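# Unwrap a straw and insert it into a lidded cup

## Task

Pull the straw free of its paper sleeve and push it through the opening in the cup's lid until it reaches the bottom of the cup. Leave the sleeve lying on the table. The cup is not fixed down and has to be standing upright at the end.

## Robot and tools

ROBOT. Two UR-type six-joint arms, left_arm and right_arm, each with a Robotiq 2F-85 two-finger gripper and a wrist camera. Base positions in the scene frame: left_arm (+0.069, +0.450, 0) m, right_arm (-0.056, -0.425, 0) m, both nearly unrotated. A camera stand sits behind the arms. Cameras: cam_head_left, cam_head_right, cam_high, cam_low, cam_left_wrist, cam_right_wrist (all 896x504).

FRAMES. Scene frame: origin at table-top height halfway between the nominal bases, +z up, +x out across the table, left_arm toward +y (image sides do not follow arm names). Reported hand positions, orientations, velocities and targets are in each arm's own base frame. Motion offsets are along the axes of that arm's current Hand target. Gripper axes: fingers point along +z, they open and close along y, and a block juts about 10 cm toward +x. end_effector_position is the spot between the closed pads; closed fingertips reach about 19 mm past it.

ROW FORMAT (shared by execute_actions and move). 18 numbers, every one in [-1, 1], always for both arms: left dx, dy, dz, rx, ry, rz, position, force_limit, speed, then the same nine for the right arm. dx..rz are an offset from the Hand target (not an absolute pose); 1.0 equals 0.6 m or 180 degrees; rx, ry, rz form one rotation vector. Six zeros re-command the current Hand target. The three gripper numbers are absolute settings, not offsets: resend the previous values to leave a gripper alone, since 0 is itself a command.

GRIPPER NUMBERS. position: +1 fully open (85 mm), about -0.8 pads touch, -1 closes until blocked. force_limit and speed both start at +1; speed ranges about 20 mm/s (-1), 85 (0), 150 (+1). A slow close at force_limit -1 gives roughly 30 N per pad, +1 about 100 N; a fast close from well open gives much more (120 to 245 N). Changing force_limit or speed only takes effect with a new position (differ by 0.01 or more). To grip, send -1 and confirm object_status 2.

execute_actions: actions is a list of actions; each action is a table of up to 15 rows, one per 1/30 s step, all rows measured from the Hand target at that action's start (not from the previous row); a short table repeats its final row. Successive actions therefore accumulate. cameras: list of names, ["all"], or []; by default images come only with an empty actions list.

move: target is one row or a list of up to 15 rows, each offset from the same starting Hand targets. Straight-line paths, ending together, at least 0.5 s, cut off at 10 s. speed: m/s, 0.002 to 3.6, default 0.25 (rotation up to twice that in rad/s); one value or one per target. blend: corner rounding in m for lists, 0 means stop at each. stop_force: N, 3 to 120, ends an arm's path when its wrist sensor feels that much push along the motion; unreliable for light loose objects and while the gripper turns; omit it when backing off a contact. zero: with stop_force, true re-zeroes the sensor first. blocking=false returns early while motion continues (not allowed with stop_force). The result adds a move: line such as done, off_target, moving, held or fault, plus limits (paced = clipped pose, held = steps withheld).

wait: seconds 0 to 10, arms keep their last command. stop: brakes a running move. zoom_image: camera plus region [x0, y0, x1, y1] in pixels, at most 504 each way, from the most recent full image. zero_wrist_force: arm (left_arm or right_arm). read_manual: section "licences". finished_scene: scene, the current scene number; irreversible, call it only once the straw is in and everything is settled.

RESULTS. Hand target is the last commanded pose after clipping; the gripper may rest a little short of it, and the next command asks again, so send the remaining gap as an offset if needed. Joint velocities may say "within noise". Joint torques include gravity. Wrist force and Wrist torque are in the gripper's own axes, zeroed at start, with a third line for the peak since last shown. object_status: 0 moving, 1 blocked while opening, 2 blocked while closing (holding), 3 reached target or pads met. position_measured is in counts: 3 open, 78 ≈ 60 mm, 130 ≈ 40 mm, 180 ≈ 20 mm, 230 pads together. Tool commands shows current gripper settings.

LIMITS AND CAUTIONS. Commanded orientation is clipped to 32 degrees from the measured one each step, so large turns need several steps. Arms are stiff: aiming even slightly beyond a firm contact can trip a fault. An external force near 150 N, or joint contact torque at 135 N m (big joints) or 25.2 N m (wrists), halts that arm for 10 s. Motors overheat when holding loads, stretching or pushing into unreachable poses. A clearance check blocks arms approaching each other, but grippers can still collide; any press between the arms, including one gripper clamping the other's fingers, is dangerous. Avoid routing a gripper close to its own base. Move gently near the cup so it does not tip; do not squeeze hard on items still resting on the table; never let anything fall or leave the table; release objects only when still. Loose objects may be nudged by outside disturbances.

Each tool is called after "Emit:" by a JSON object that holds its "name" and its "arguments".

## Session

Emit:
{"name": "execute_actions", "arguments": {"actions": []}}

Scene clock: 0.00 s.
left_arm: end_effector_position=(+0.0661, -0.2817, +0.1437) position_measured=3 object_status=3 end_effector_quat_wxyz=(-0.189, +0.689, +0.442, +0.543) | right_arm: end_effector_position=(+0.2798, +0.1408, +0.1408) position_measured=3 object_status=3 end_effector_quat_wxyz=(-0.053, -0.547, +0.703, -0.452)
Joint positions: left_arm=[-2.027 -1.285 1.961 -1.031 -1.374 -0.164] | right_arm=[4.595 -1.439 -2.295 -1.807 1.049 0.364]
Joint velocities: within noise
Joint torques (N m): no reading
Wrist force (N): no reading
Wrist torque (N m): no reading
Wrist force, peak (N): no reading
Hand target: left_arm +0.0661, -0.2817, +0.1437; -0.189, +0.689, +0.442, +0.543 | right_arm +0.2798, +0.1408, +0.1408; -0.053, -0.547, +0.703, -0.452
Tool commands: left_gripper/position=+1.0 left_gripper/force_limit=+1.0 left_gripper/speed=+1.0 right_gripper/position=+1.0 right_gripper/force_limit=+1.0 right_gripper/speed=+1.0

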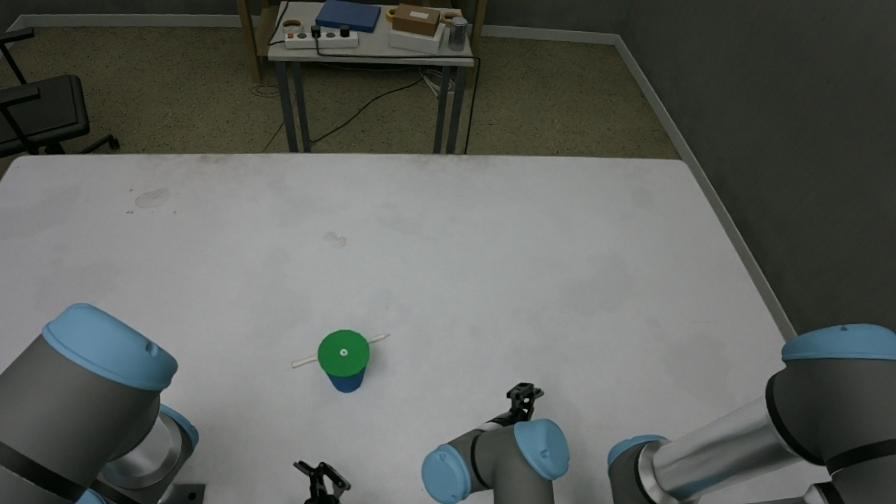

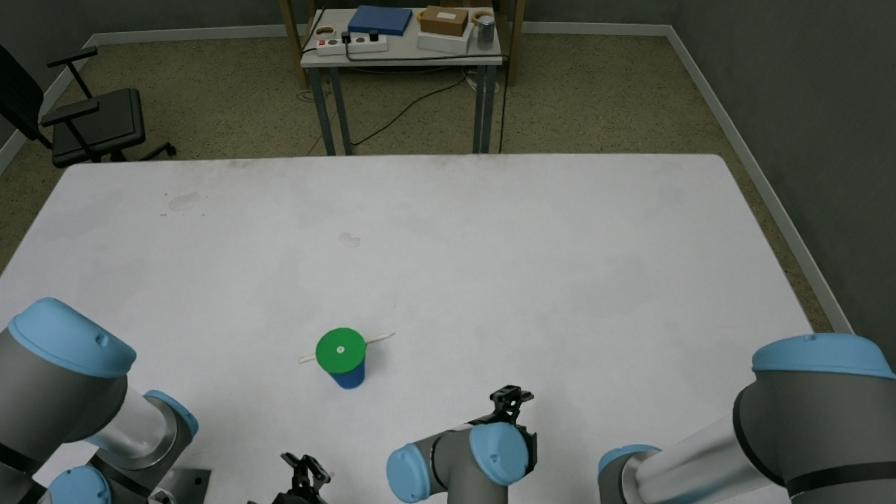

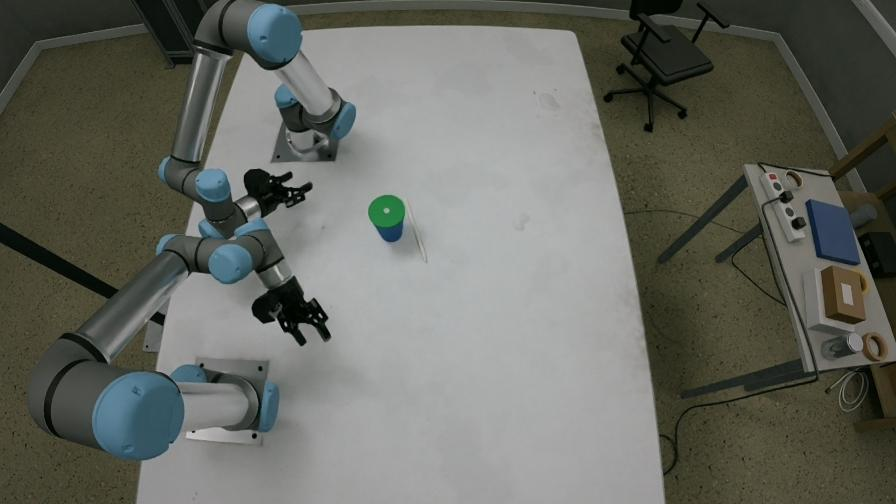

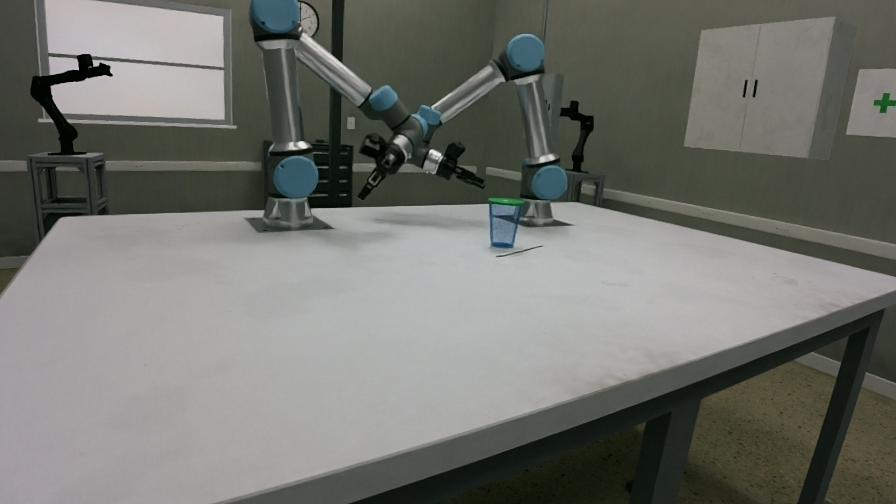

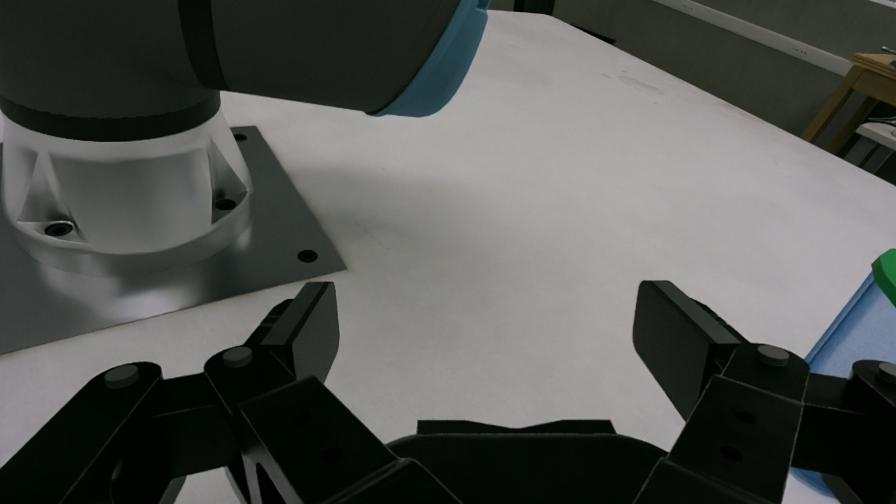

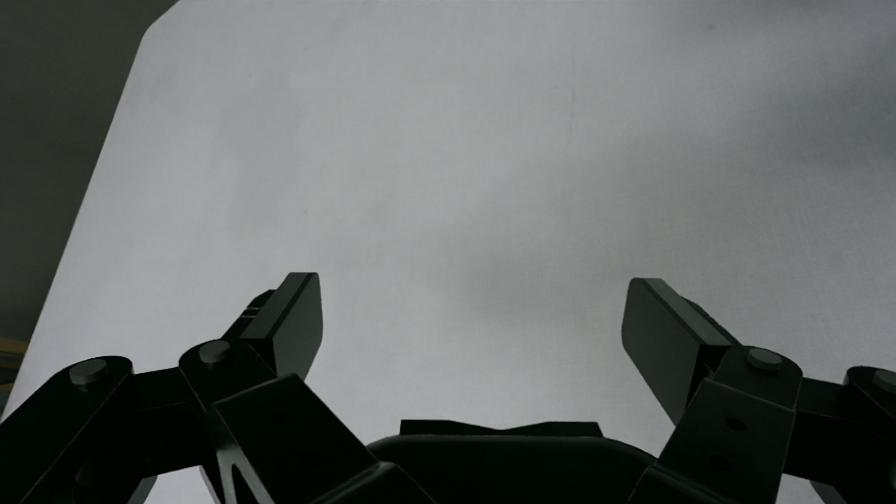

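Emit:
{"name": "zoom_image", "arguments": {"camera": "cam_head_left", "region": [260, 300, 420, 410]}}

Emit:
{"name": "zoom_image", "arguments": {"camera": "cam_high", "region": [340, 170, 460, 280]}}

Emit:
{"name": "zoom_image", "arguments": {"camera": "cam_low", "region": [440, 170, 600, 290]}}

Scaled by 3.150 from the camera's 896x504 image, which has a finer 1280x720 frame.

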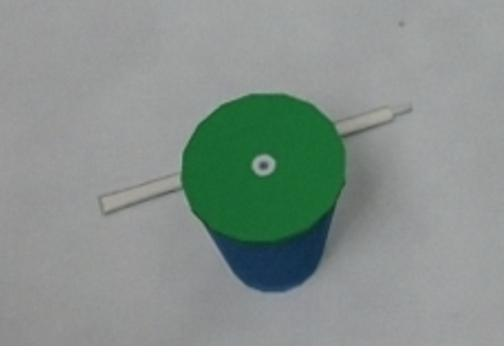

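Scaled by 4.200 from the camera's 896x504 image, which has a finer 1280x720 frame.

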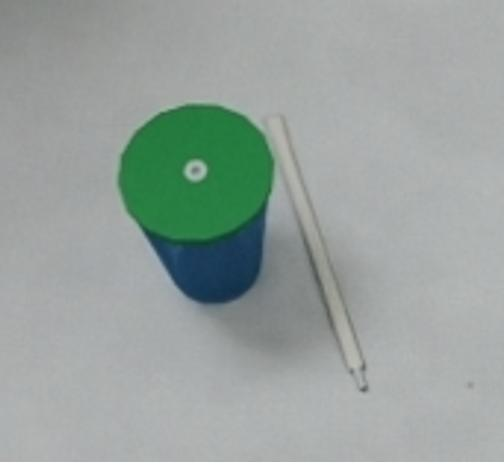

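Scaled by 3.150 from the camera's 896x504 image, which has a finer 1280x720 frame.

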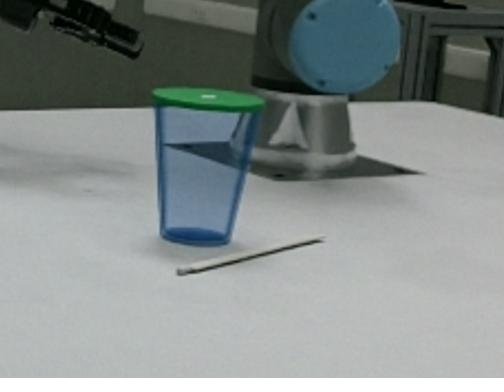

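Emit:
{"name": "move", "arguments": {"target": [[0.277,0.322,-0.03,-0.186,-0.148,0.306,-0.165,-0.9,-1,0,0,0,0,0,0,1,1,1],[0.16,0.728,0.137,-0.372,-0.296,0.612,-0.165,-0.9,-1,0,0,0,0,0,0,1,1,1]], "blend": [0.08,0], "speed": 0.6, "cameras": ["all"]}}

Scene clock: 158.97 s.
left_arm: end_effector_position=(+0.4713, -0.4169, +0.2997) position_measured=150 object_status=0 end_effector_quat_wxyz=(+0.001, +0.846, -0.534, +0.000) | right_arm: end_effector_position=(+0.2798, +0.1408, +0.1408) position_measured=3 object_status=3 end_effector_quat_wxyz=(-0.053, -0.547, +0.703, -0.452)
Joint positions: left_arm=[-0.937 -1.277 1.31 -1.605 -1.573 3.331] | right_arm=[4.595 -1.439 -2.295 -1.807 1.049 0.364]
Joint torques (N m): left_arm=[5.63 -28.13 -36.34 -1.28 -0.57 2.3] | right_arm=[-0.71 12.65 19.66 0.61 -0.76 -0.14]
Wrist force (N): left_arm=[-0.8 -0.8 -2.6] | right_arm=[0.0 -0.3 0.0]
Wrist torque (N m): left_arm=[0.10 0.21 -0.40] | right_arm=[-0.05 0.00 0.00]
Wrist force, peak (N): left_arm=[0.5 -3.0 -2.2] | right_arm=[0.2 -0.7 -0.3]
Hand target: left_arm +0.4713, -0.4168, +0.2997; +0.001, +0.846, -0.534, +0.000 | right_arm +0.2798, +0.1408, +0.1408; -0.053, -0.547, +0.703, -0.452
Off the commanded pose: left_arm 0.000 m, 0 deg | right_arm 0.000 m, 0 deg.
move: done

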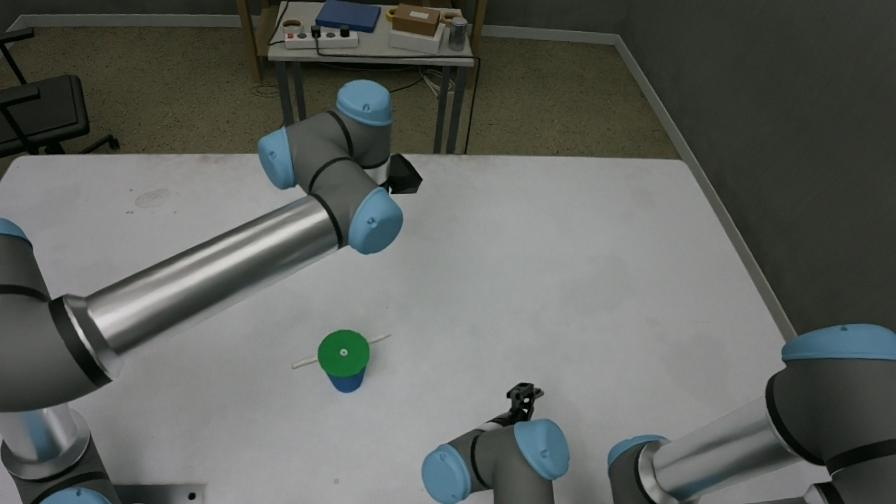

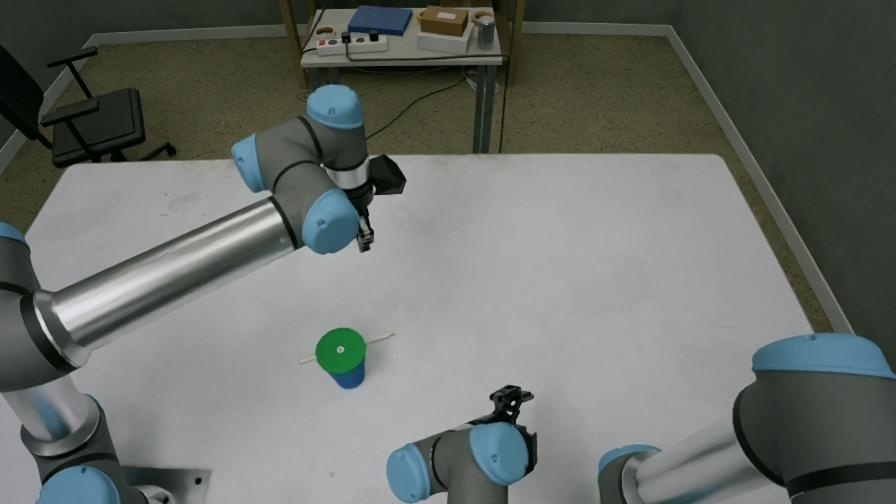

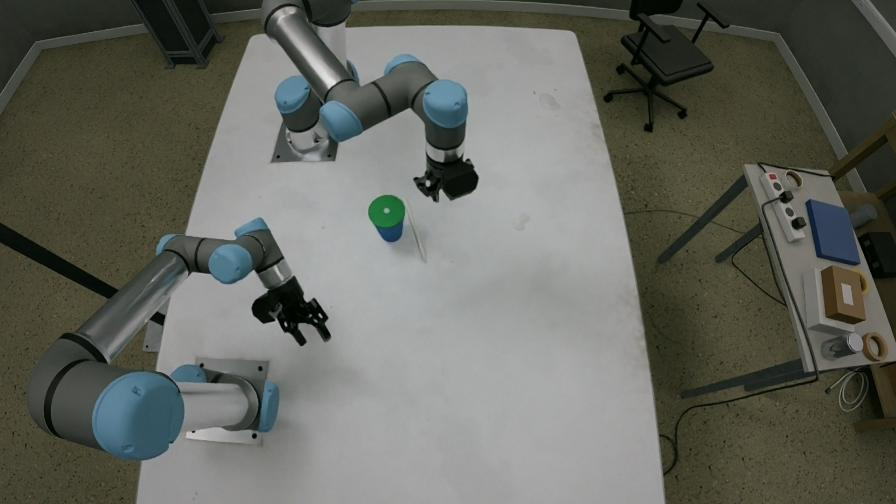

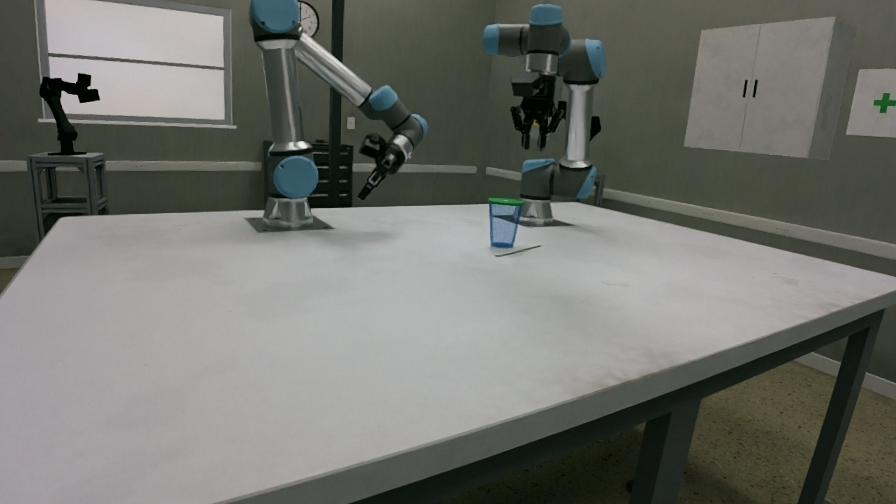

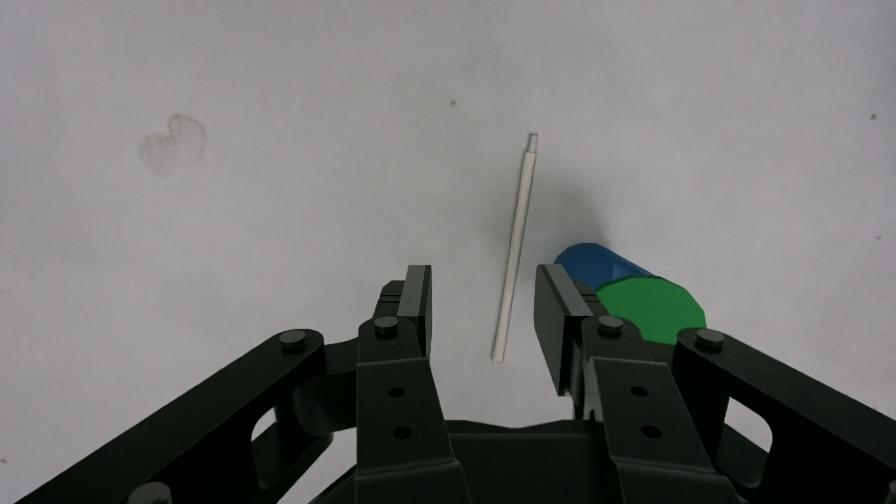

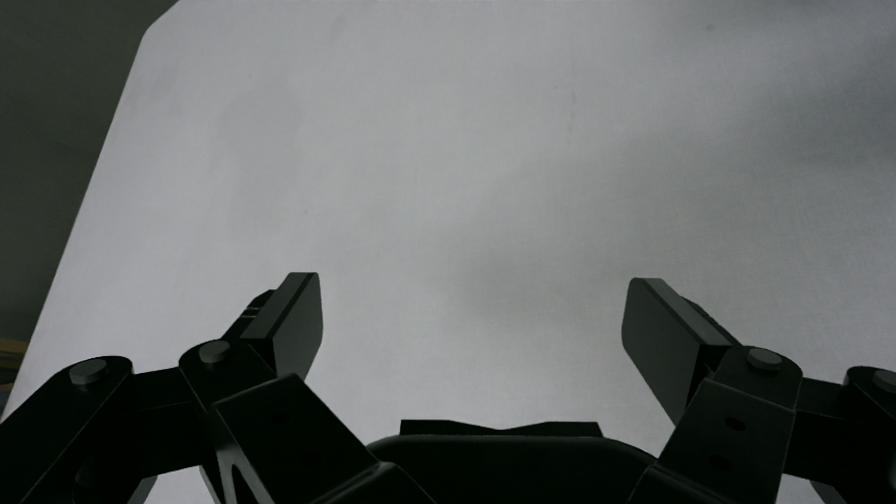

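Emit:
{"name": "move", "arguments": {"target": [0.0133,0.1008,0.3667,0.0028,-0.0555,0.0317,-0.165,-0.9,-1,0,0,0,0,0,0,1,1,1], "speed": 0.3, "cameras": ["cam_left_wrist","cam_low"]}}

Emit:
{"name": "zoom_image", "arguments": {"camera": "cam_left_wrist", "region": [400, 160, 640, 360]}}

Scene clock: 225.57 s.
left_arm: end_effector_position=(+0.4200, -0.4506, +0.0799) position_measured=150 object_status=3 end_effector_quat_wxyz=(-0.049, +0.815, -0.573, -0.071) | right_arm: end_effector_position=(+0.2798, +0.1408, +0.1408) position_measured=3 object_status=3 end_effector_quat_wxyz=(-0.053, -0.547, +0.703, -0.452)
Joint positions: left_arm=[-1.051 -1.08 1.578 -1.899 -1.542 3.314] | right_arm=[4.595 -1.439 -2.295 -1.807 1.049 0.364]
Joint torques (N m): left_arm=[3.03 -35.13 -24.82 -3.39 -0.69 1.85] | right_arm=[-0.67 12.32 20.12 0.38 -0.78 -0.14]
Wrist force (N): left_arm=[-1.2 -0.7 -2.8] | right_arm=[-0.2 -0.3 0.2]
Wrist torque (N m): left_arm=[0.10 0.24 -0.46] | right_arm=[-0.05 0.02 0.00]
Wrist force, peak (N): left_arm=[-1.3 -1.7 -6.0] | right_arm=[-0.6 -0.4 0.1]
Hand target: left_arm +0.4200, -0.4506, +0.0798; -0.049, +0.815, -0.573, -0.071 | right_arm +0.2798, +0.1408, +0.1408; -0.053, -0.547, +0.703, -0.452
Off the commanded pose: left_arm 0.000 m, 0 deg | right_arm 0.000 m, 0 deg.
move: done
Images, in order (width x height): cam_low 896x504, cam_left_wrist 896x504.

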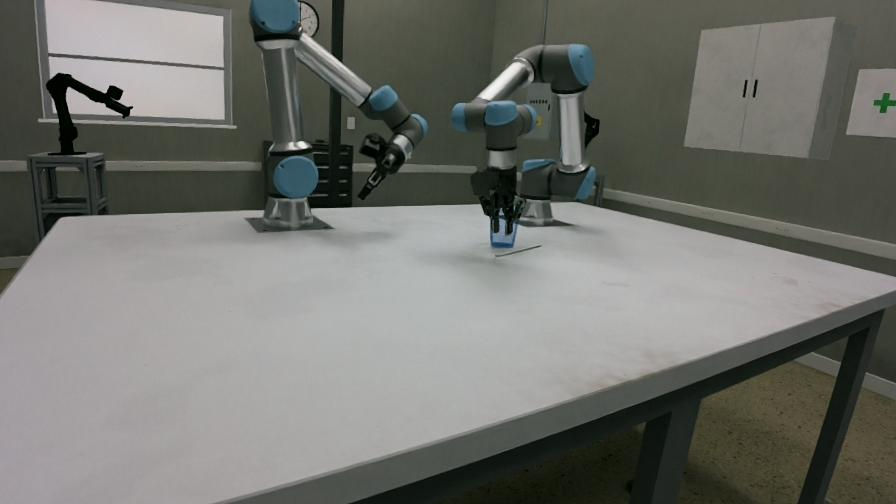

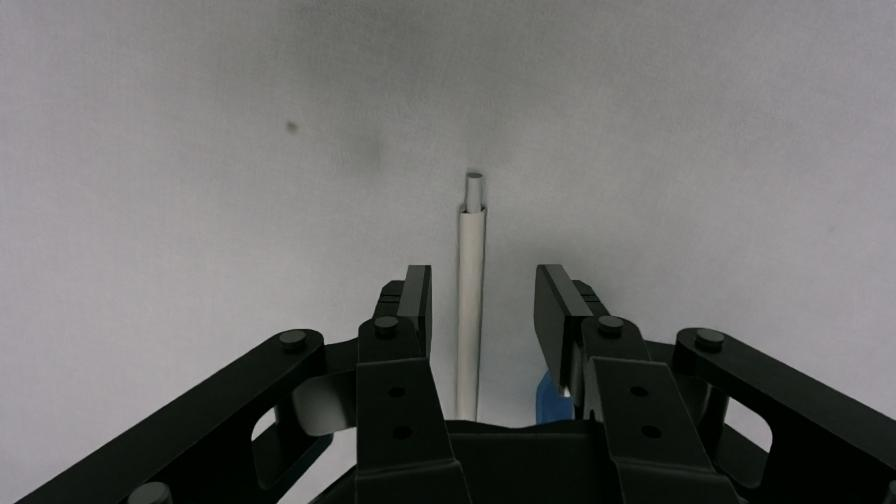

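Scaled by 2.100 from the camera's 896x504 image, which has a finer 1280x720 frame.

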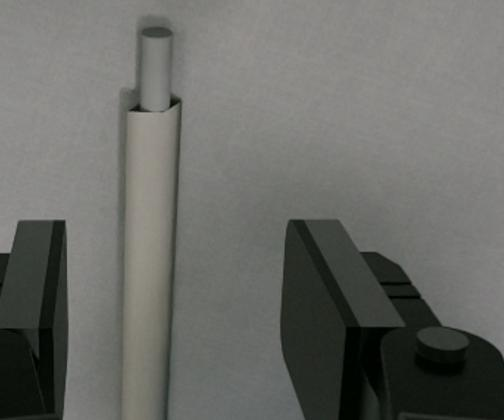

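Emit:
{"name": "move", "arguments": {"target": [[0.0227,0.0017,0.0756,0,0,0,-0.165,-0.9,-1,0,0,0,0,0,0,1,1,1],[0.0276,0.0017,0.1035,0,0,0,-0.165,-0.9,-1,0,0,0,0,0,0,1,1,1]], "speed": [0.1,0.01], "stop_force": 5, "cameras": ["cam_left_wrist","cam_low"]}}

Emit:
{"name": "zoom_image", "arguments": {"camera": "cam_left_wrist", "region": [400, 160, 640, 360]}}

Scene clock: 254.13 s.
left_arm: end_effector_position=(+0.4209, -0.4563, +0.0214) position_measured=150 object_status=3 end_effector_quat_wxyz=(-0.049, +0.815, -0.573, -0.071) | right_arm: end_effector_position=(+0.2798, +0.1408, +0.1408) position_measured=3 object_status=3 end_effector_quat_wxyz=(-0.053, -0.547, +0.703, -0.452)
Joint positions: left_arm=[-1.054 -0.997 1.617 -2.021 -1.543 3.311] | right_arm=[4.595 -1.439 -2.295 -1.807 1.049 0.364]
Joint torques (N m): left_arm=[4.55 -51.78 -29.12 -1.26 -0.16 1.89] | right_arm=[-0.33 12.71 19.44 0.29 -0.7 -0.23]
Wrist force (N): left_arm=[-1.9 -0.7 -7.1] | right_arm=[-0.2 -0.2 0.0]
Wrist torque (N m): left_arm=[0.17 0.27 -0.47] | right_arm=[-0.04 0.04 0.00]
Wrist force, peak (N): left_arm=[-8.7 -0.3 -19.5] | right_arm=[-0.1 -0.4 -0.6]
Hand target: left_arm +0.4209, -0.4563, +0.0214; -0.049, +0.815, -0.573, -0.071 (not the last commanded pose) | right_arm +0.2798, +0.1408, +0.1408; -0.053, -0.547, +0.703, -0.452
Off the commanded pose: left_arm 0.006 m, 0 deg | right_arm 0.000 m, 0 deg.
move: contact (left_arm); path passed 1 of 2 targets
Images, in order (width x height): cam_low 896x504, cam_left_wrist 896x504.

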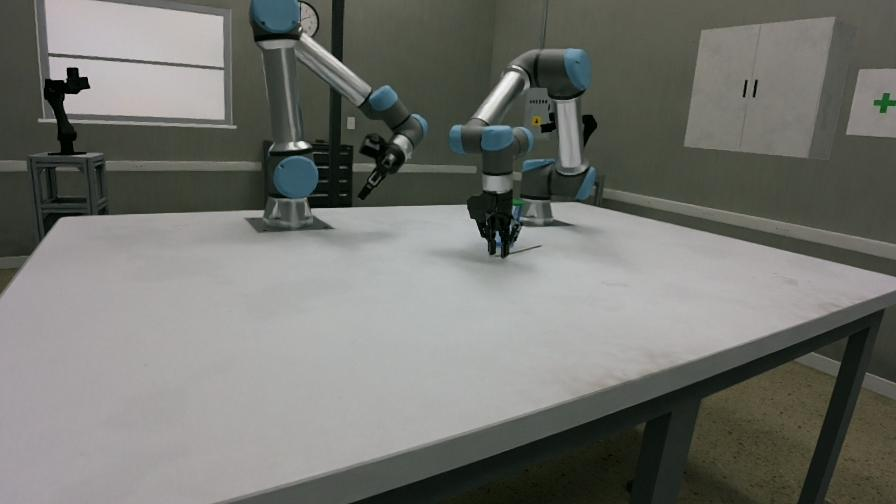

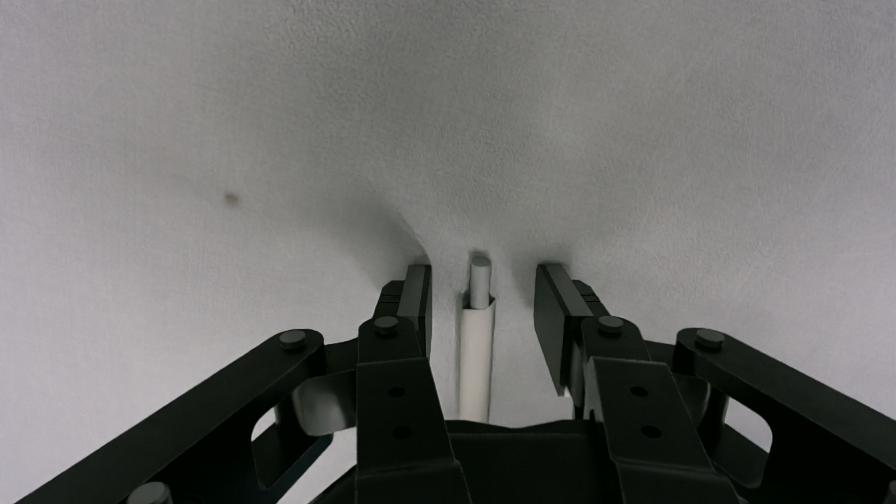

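Scaled by 2.100 from the camera's 896x504 image, which has a finer 1280x720 frame.

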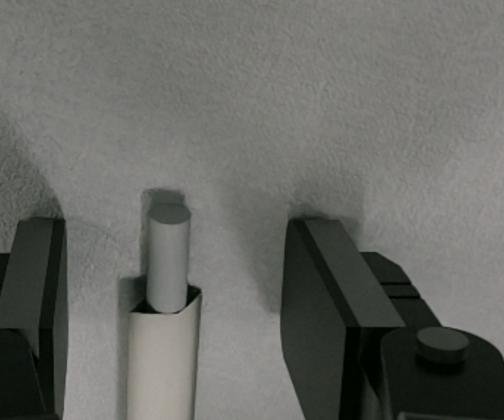

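Emit:
{"name": "move", "arguments": {"target": [[0.004,0,-0.006,0,0.028,0,-0.165,-0.9,-1,0,0,0,0,0,0,1,1,1],[0.0123,-0.0017,-0.0018,0,0.0556,0,-0.165,-0.9,-1,0,0,0,0,0,0,1,1,1]], "speed": 0.08, "cameras": ["cam_left_wrist","cam_low","cam_high"]}}

Emit:
{"name": "zoom_image", "arguments": {"camera": "cam_left_wrist", "region": [400, 200, 560, 360]}}

Emit:
{"name": "zoom_image", "arguments": {"camera": "cam_low", "region": [440, 170, 560, 270]}}

Scene clock: 288.13 s.
left_arm: end_effector_position=(+0.4244, -0.4629, +0.0213) position_measured=150 object_status=3 end_effector_quat_wxyz=(+0.001, +0.818, -0.575, +0.001) | right_arm: end_effector_position=(+0.2798, +0.1408, +0.1408) position_measured=3 object_status=3 end_effector_quat_wxyz=(-0.053, -0.547, +0.703, -0.452)
Joint positions: left_arm=[-1.042 -1.045 1.744 -2.271 -1.573 3.326] | right_arm=[4.595 -1.439 -2.295 -1.807 1.049 0.364]
Joint torques (N m): left_arm=[-4.23 -33.61 -31.06 -3.03 0.9 -0.54] | right_arm=[-0.38 12.12 20.03 0.37 -0.67 -0.15]
Wrist force (N): left_arm=[-1.0 -0.9 -2.3] | right_arm=[0.2 -0.1 -0.1]
Wrist torque (N m): left_arm=[0.07 0.24 -0.50] | right_arm=[-0.02 -0.03 0.00]
Wrist force, peak (N): left_arm=[-1.8 -0.9 -7.2] | right_arm=[0.0 -0.7 -0.1]
Hand target: left_arm +0.4243, -0.4630, +0.0212; +0.001, +0.818, -0.575, +0.001 | right_arm +0.2798, +0.1408, +0.1408; -0.053, -0.547, +0.703, -0.452
Off the commanded pose: left_arm 0.000 m, 0 deg | right_arm 0.000 m, 0 deg.
move: done
Images, in order (width x height): cam_high 896x504, cam_low 896x504, cam_left_wrist 896x504.

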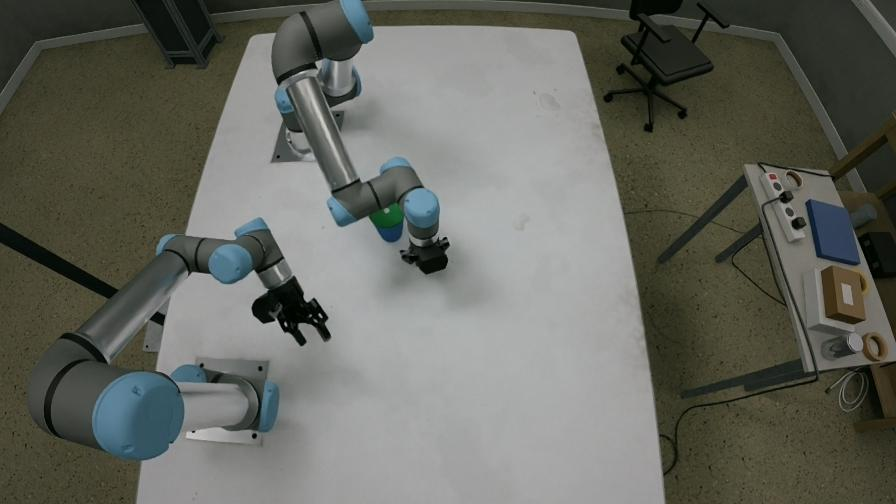

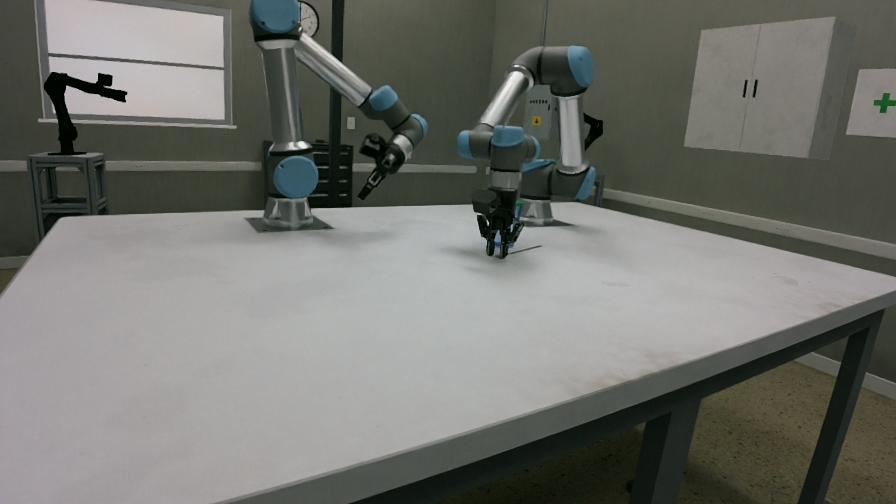

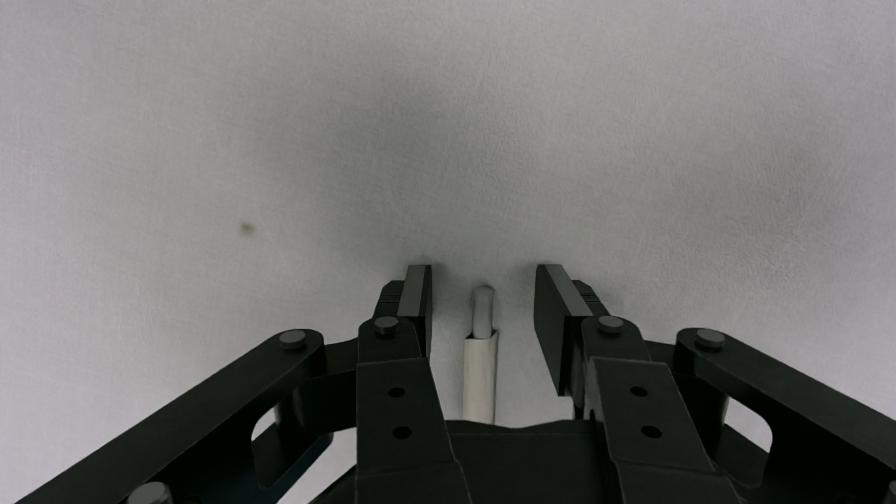

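Scaled by 3.150 from the camera's 896x504 image, which has a finer 1280x720 frame.

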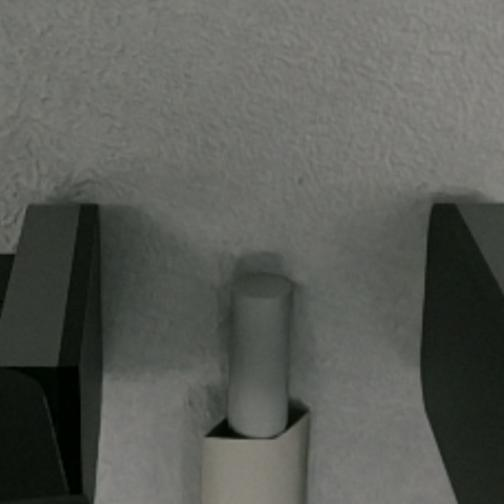

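Scaled by 4.200 from the camera's 896x504 image, which has a finer 1280x720 frame.

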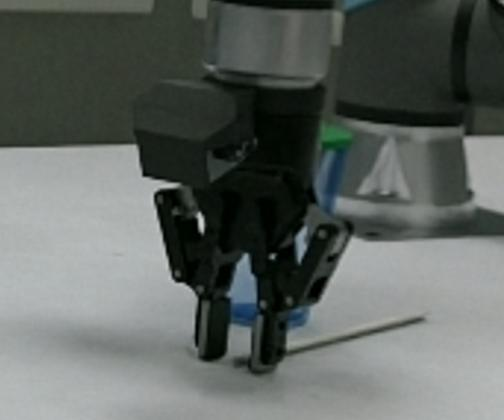

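Emit:
{"name": "move", "arguments": {"target": [[0.005,0,0,0,0,0,-0.165,-0.9,-1,0,0,0,0,0,0,1,1,1],[0.005,0,0,0,0,0,-1,-0.9,-1,0,0,0,0,0,0,1,1,1]], "speed": 0.08, "cameras": ["cam_left_wrist"]}}

Emit:
{"name": "zoom_image", "arguments": {"camera": "cam_left_wrist", "region": [400, 200, 560, 360]}}

Scene clock: 311.20 s.
left_arm: end_effector_position=(+0.4254, -0.4658, +0.0212) position_measured=218 object_status=0 end_effector_quat_wxyz=(+0.001, +0.818, -0.575, +0.001) | right_arm: end_effector_position=(+0.2798, +0.1408, +0.1408) position_measured=3 object_status=3 end_effector_quat_wxyz=(-0.053, -0.547, +0.703, -0.452)
Joint positions: left_arm=[-1.043 -1.04 1.735 -2.268 -1.573 3.325] | right_arm=[4.595 -1.439 -2.295 -1.807 1.049 0.364]
Joint torques (N m): left_arm=[-0.53 -38.18 -8.57 -1.75 0.48 -0.05] | right_arm=[-0.16 13.15 19.48 0.25 -0.77 -0.18]
Wrist force (N): left_arm=[-1.0 -1.4 -8.6] | right_arm=[0.0 -0.2 0.0]
Wrist torque (N m): left_arm=[0.17 0.27 -0.42] | right_arm=[-0.03 -0.01 0.00]
Wrist force, peak (N): left_arm=[-1.0 -2.3 -14.7] | right_arm=[-0.3 -0.7 0.0]
Hand target: left_arm +0.4254, -0.4658, +0.0212; +0.001, +0.818, -0.575, +0.001 | right_arm +0.2798, +0.1408, +0.1408; -0.053, -0.547, +0.703, -0.452
Off the commanded pose: left_arm 0.000 m, 0 deg | right_arm 0.000 m, 0 deg.
move: done
Images, in order (width x height): cam_left_wrist 896x504.

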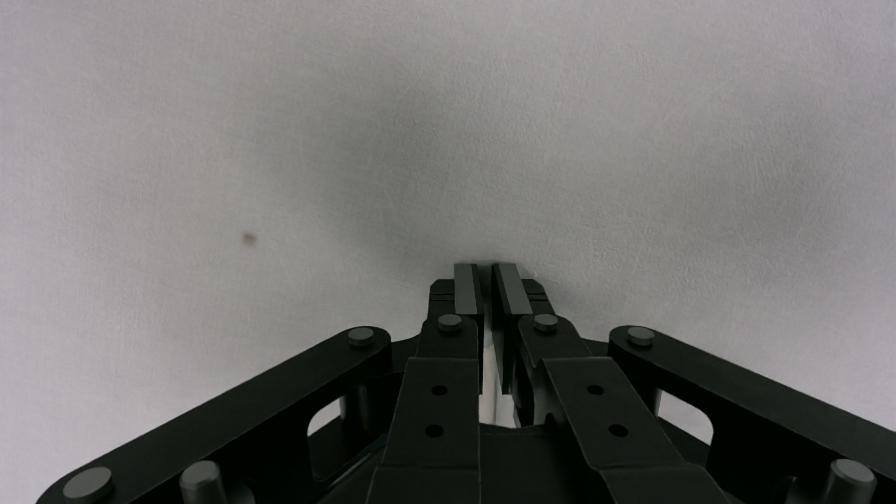

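Scaled by 3.150 from the camera's 896x504 image, which has a finer 1280x720 frame.

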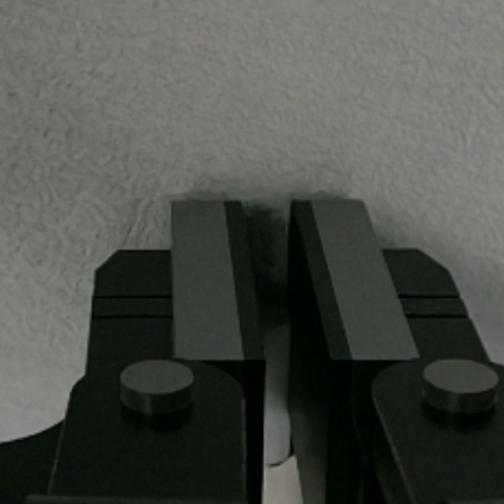

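Emit:
{"name": "move", "arguments": {"target": [[0,0,-0.1,0,0,0,-1,-0.9,-1,0,0,0,0,0,0,1,1,1],[0.067,0.058,-0.4,0,0,0,-1,-0.9,-1,0,0,0,0,0,0,1,1,1],[0.1,0.088,-0.6,0,0.5,0,-1,-0.9,-1,-0.1257,-0.2725,-0.0643,0.602,-0.09,-0.354,1,1,1]], "speed": [0.1,0.25,0.3], "blend": [0.02,0.05,0], "cameras": ["all"]}}

Scene clock: 390.07 s.
left_arm: end_effector_position=(+0.3961, -0.5392, +0.3815) position_measured=218 object_status=2 end_effector_quat_wxyz=(+0.408, +0.578, -0.406, +0.579) | right_arm: end_effector_position=(+0.4270, +0.2230, +0.2148) position_measured=3 object_status=3 end_effector_quat_wxyz=(-0.271, +0.653, +0.270, +0.653) end_effector_velocity=(-0.001, +0.001, +0.000) end_effector_angular_velocity=(+0.000, +0.000, +0.005)
Joint positions: left_arm=[-1.082 -1.242 2.051 -3.952 -1.715 3.14] | right_arm=[3.873 -1.386 -2.501 -2.396 -1.625 0.002]
Joint velocities: left_arm=[within noise] | right_arm=[-0.001 0 0 0 -0.006 0]
Joint torques (N m): left_arm=[4.35 -35.11 -7.27 -3.86 -0.29 2.33] | right_arm=[-9.36 14.63 20.95 4.03 -1.36 -0.66]
Wrist force (N): left_arm=[-0.2 -0.3 0.5] | right_arm=[0.4 0.2 -0.6]
Wrist torque (N m): left_arm=[-0.15 -0.15 0.07] | right_arm=[0.00 0.02 -0.06]
Wrist force, peak (N): left_arm=[-0.6 -1.8 -9.7] | right_arm=[1.5 0.7 -0.3]
Hand target: left_arm +0.3961, -0.5392, +0.3814; +0.408, +0.578, -0.406, +0.579 | right_arm +0.4270, +0.2230, +0.2149; -0.271, +0.653, +0.270, +0.653
Off the commanded pose: left_arm 0.000 m, 0 deg | right_arm 0.000 m, 0 deg.
move: done

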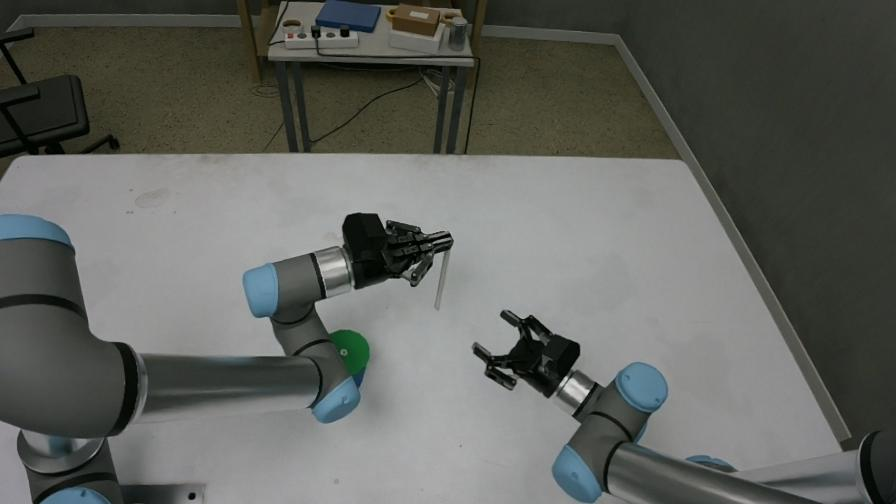

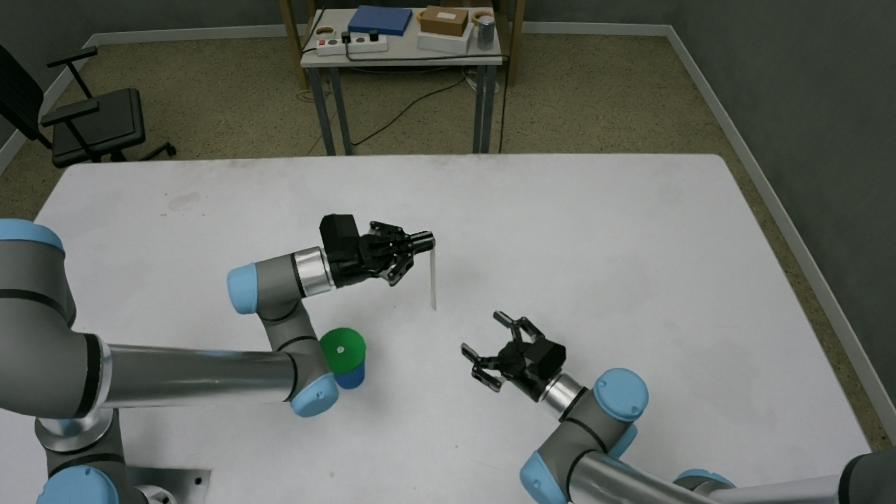

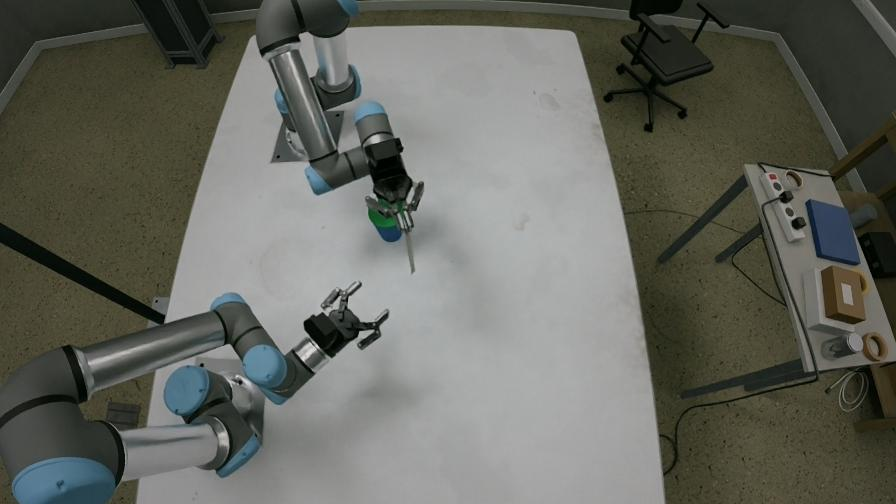

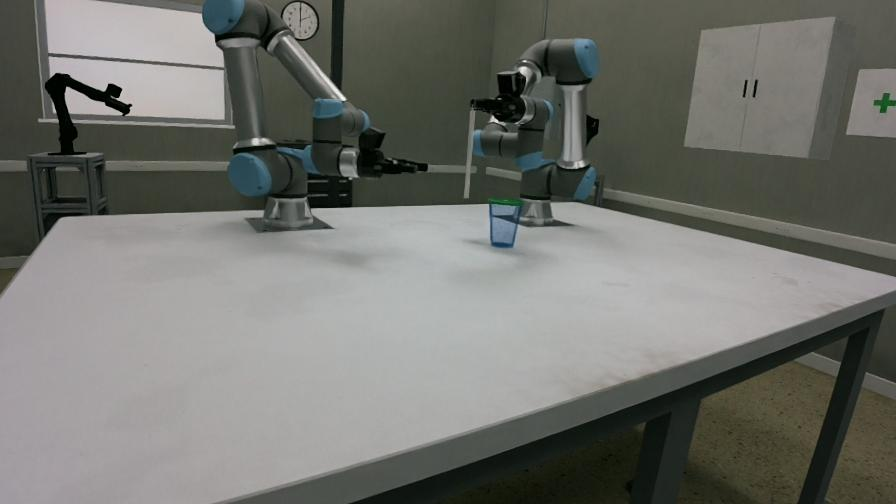

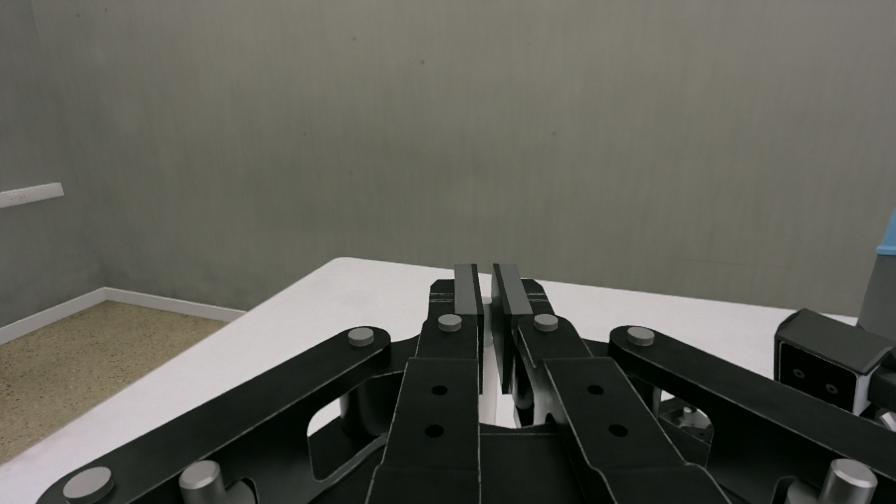

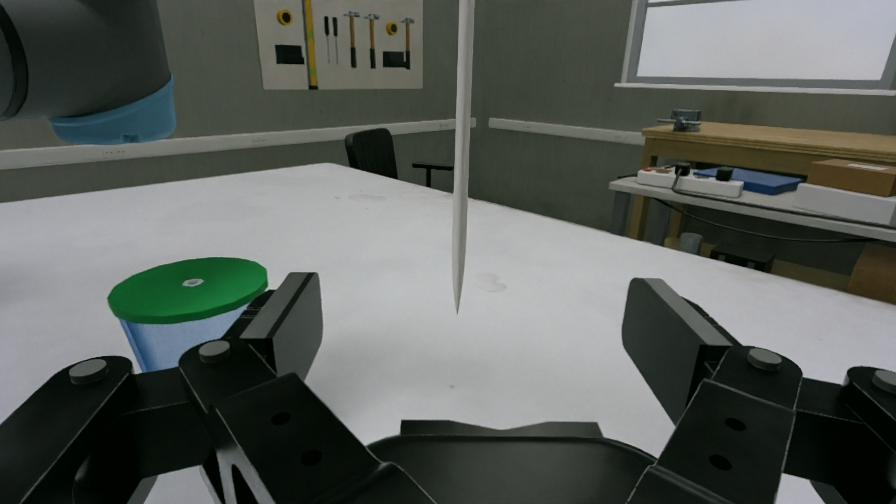

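Emit:
{"name": "zoom_image", "arguments": {"camera": "cam_right_wrist", "region": [400, 0, 520, 330]}}

Emit:
{"name": "zoom_image", "arguments": {"camera": "cam_high", "region": [290, 130, 460, 360]}}

Emit:
{"name": "zoom_image", "arguments": {"camera": "cam_low", "region": [360, 80, 560, 260]}}

Scaled by 1.527 from the camera's 896x504 image, which has a finer 1280x720 frame.

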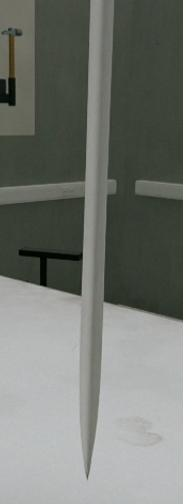

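Scaled by 2.191 from the camera's 896x504 image, which has a finer 1280x720 frame.

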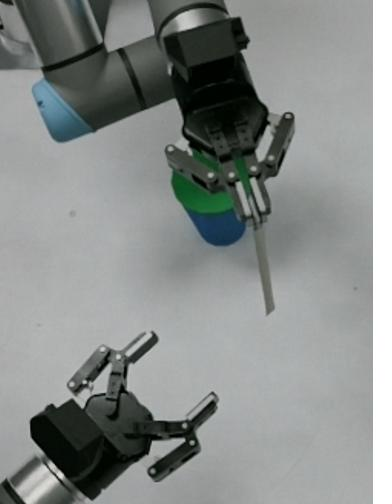

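Scaled by 2.520 from the camera's 896x504 image, which has a finer 1280x720 frame.

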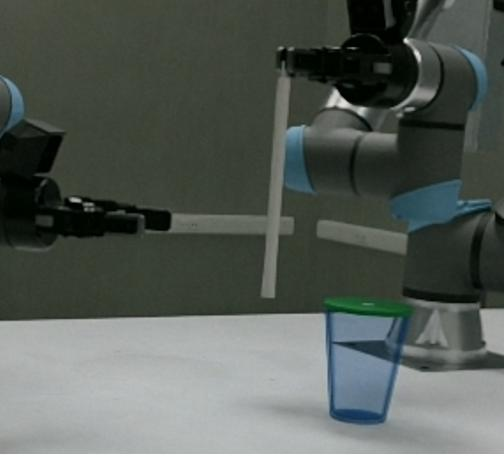

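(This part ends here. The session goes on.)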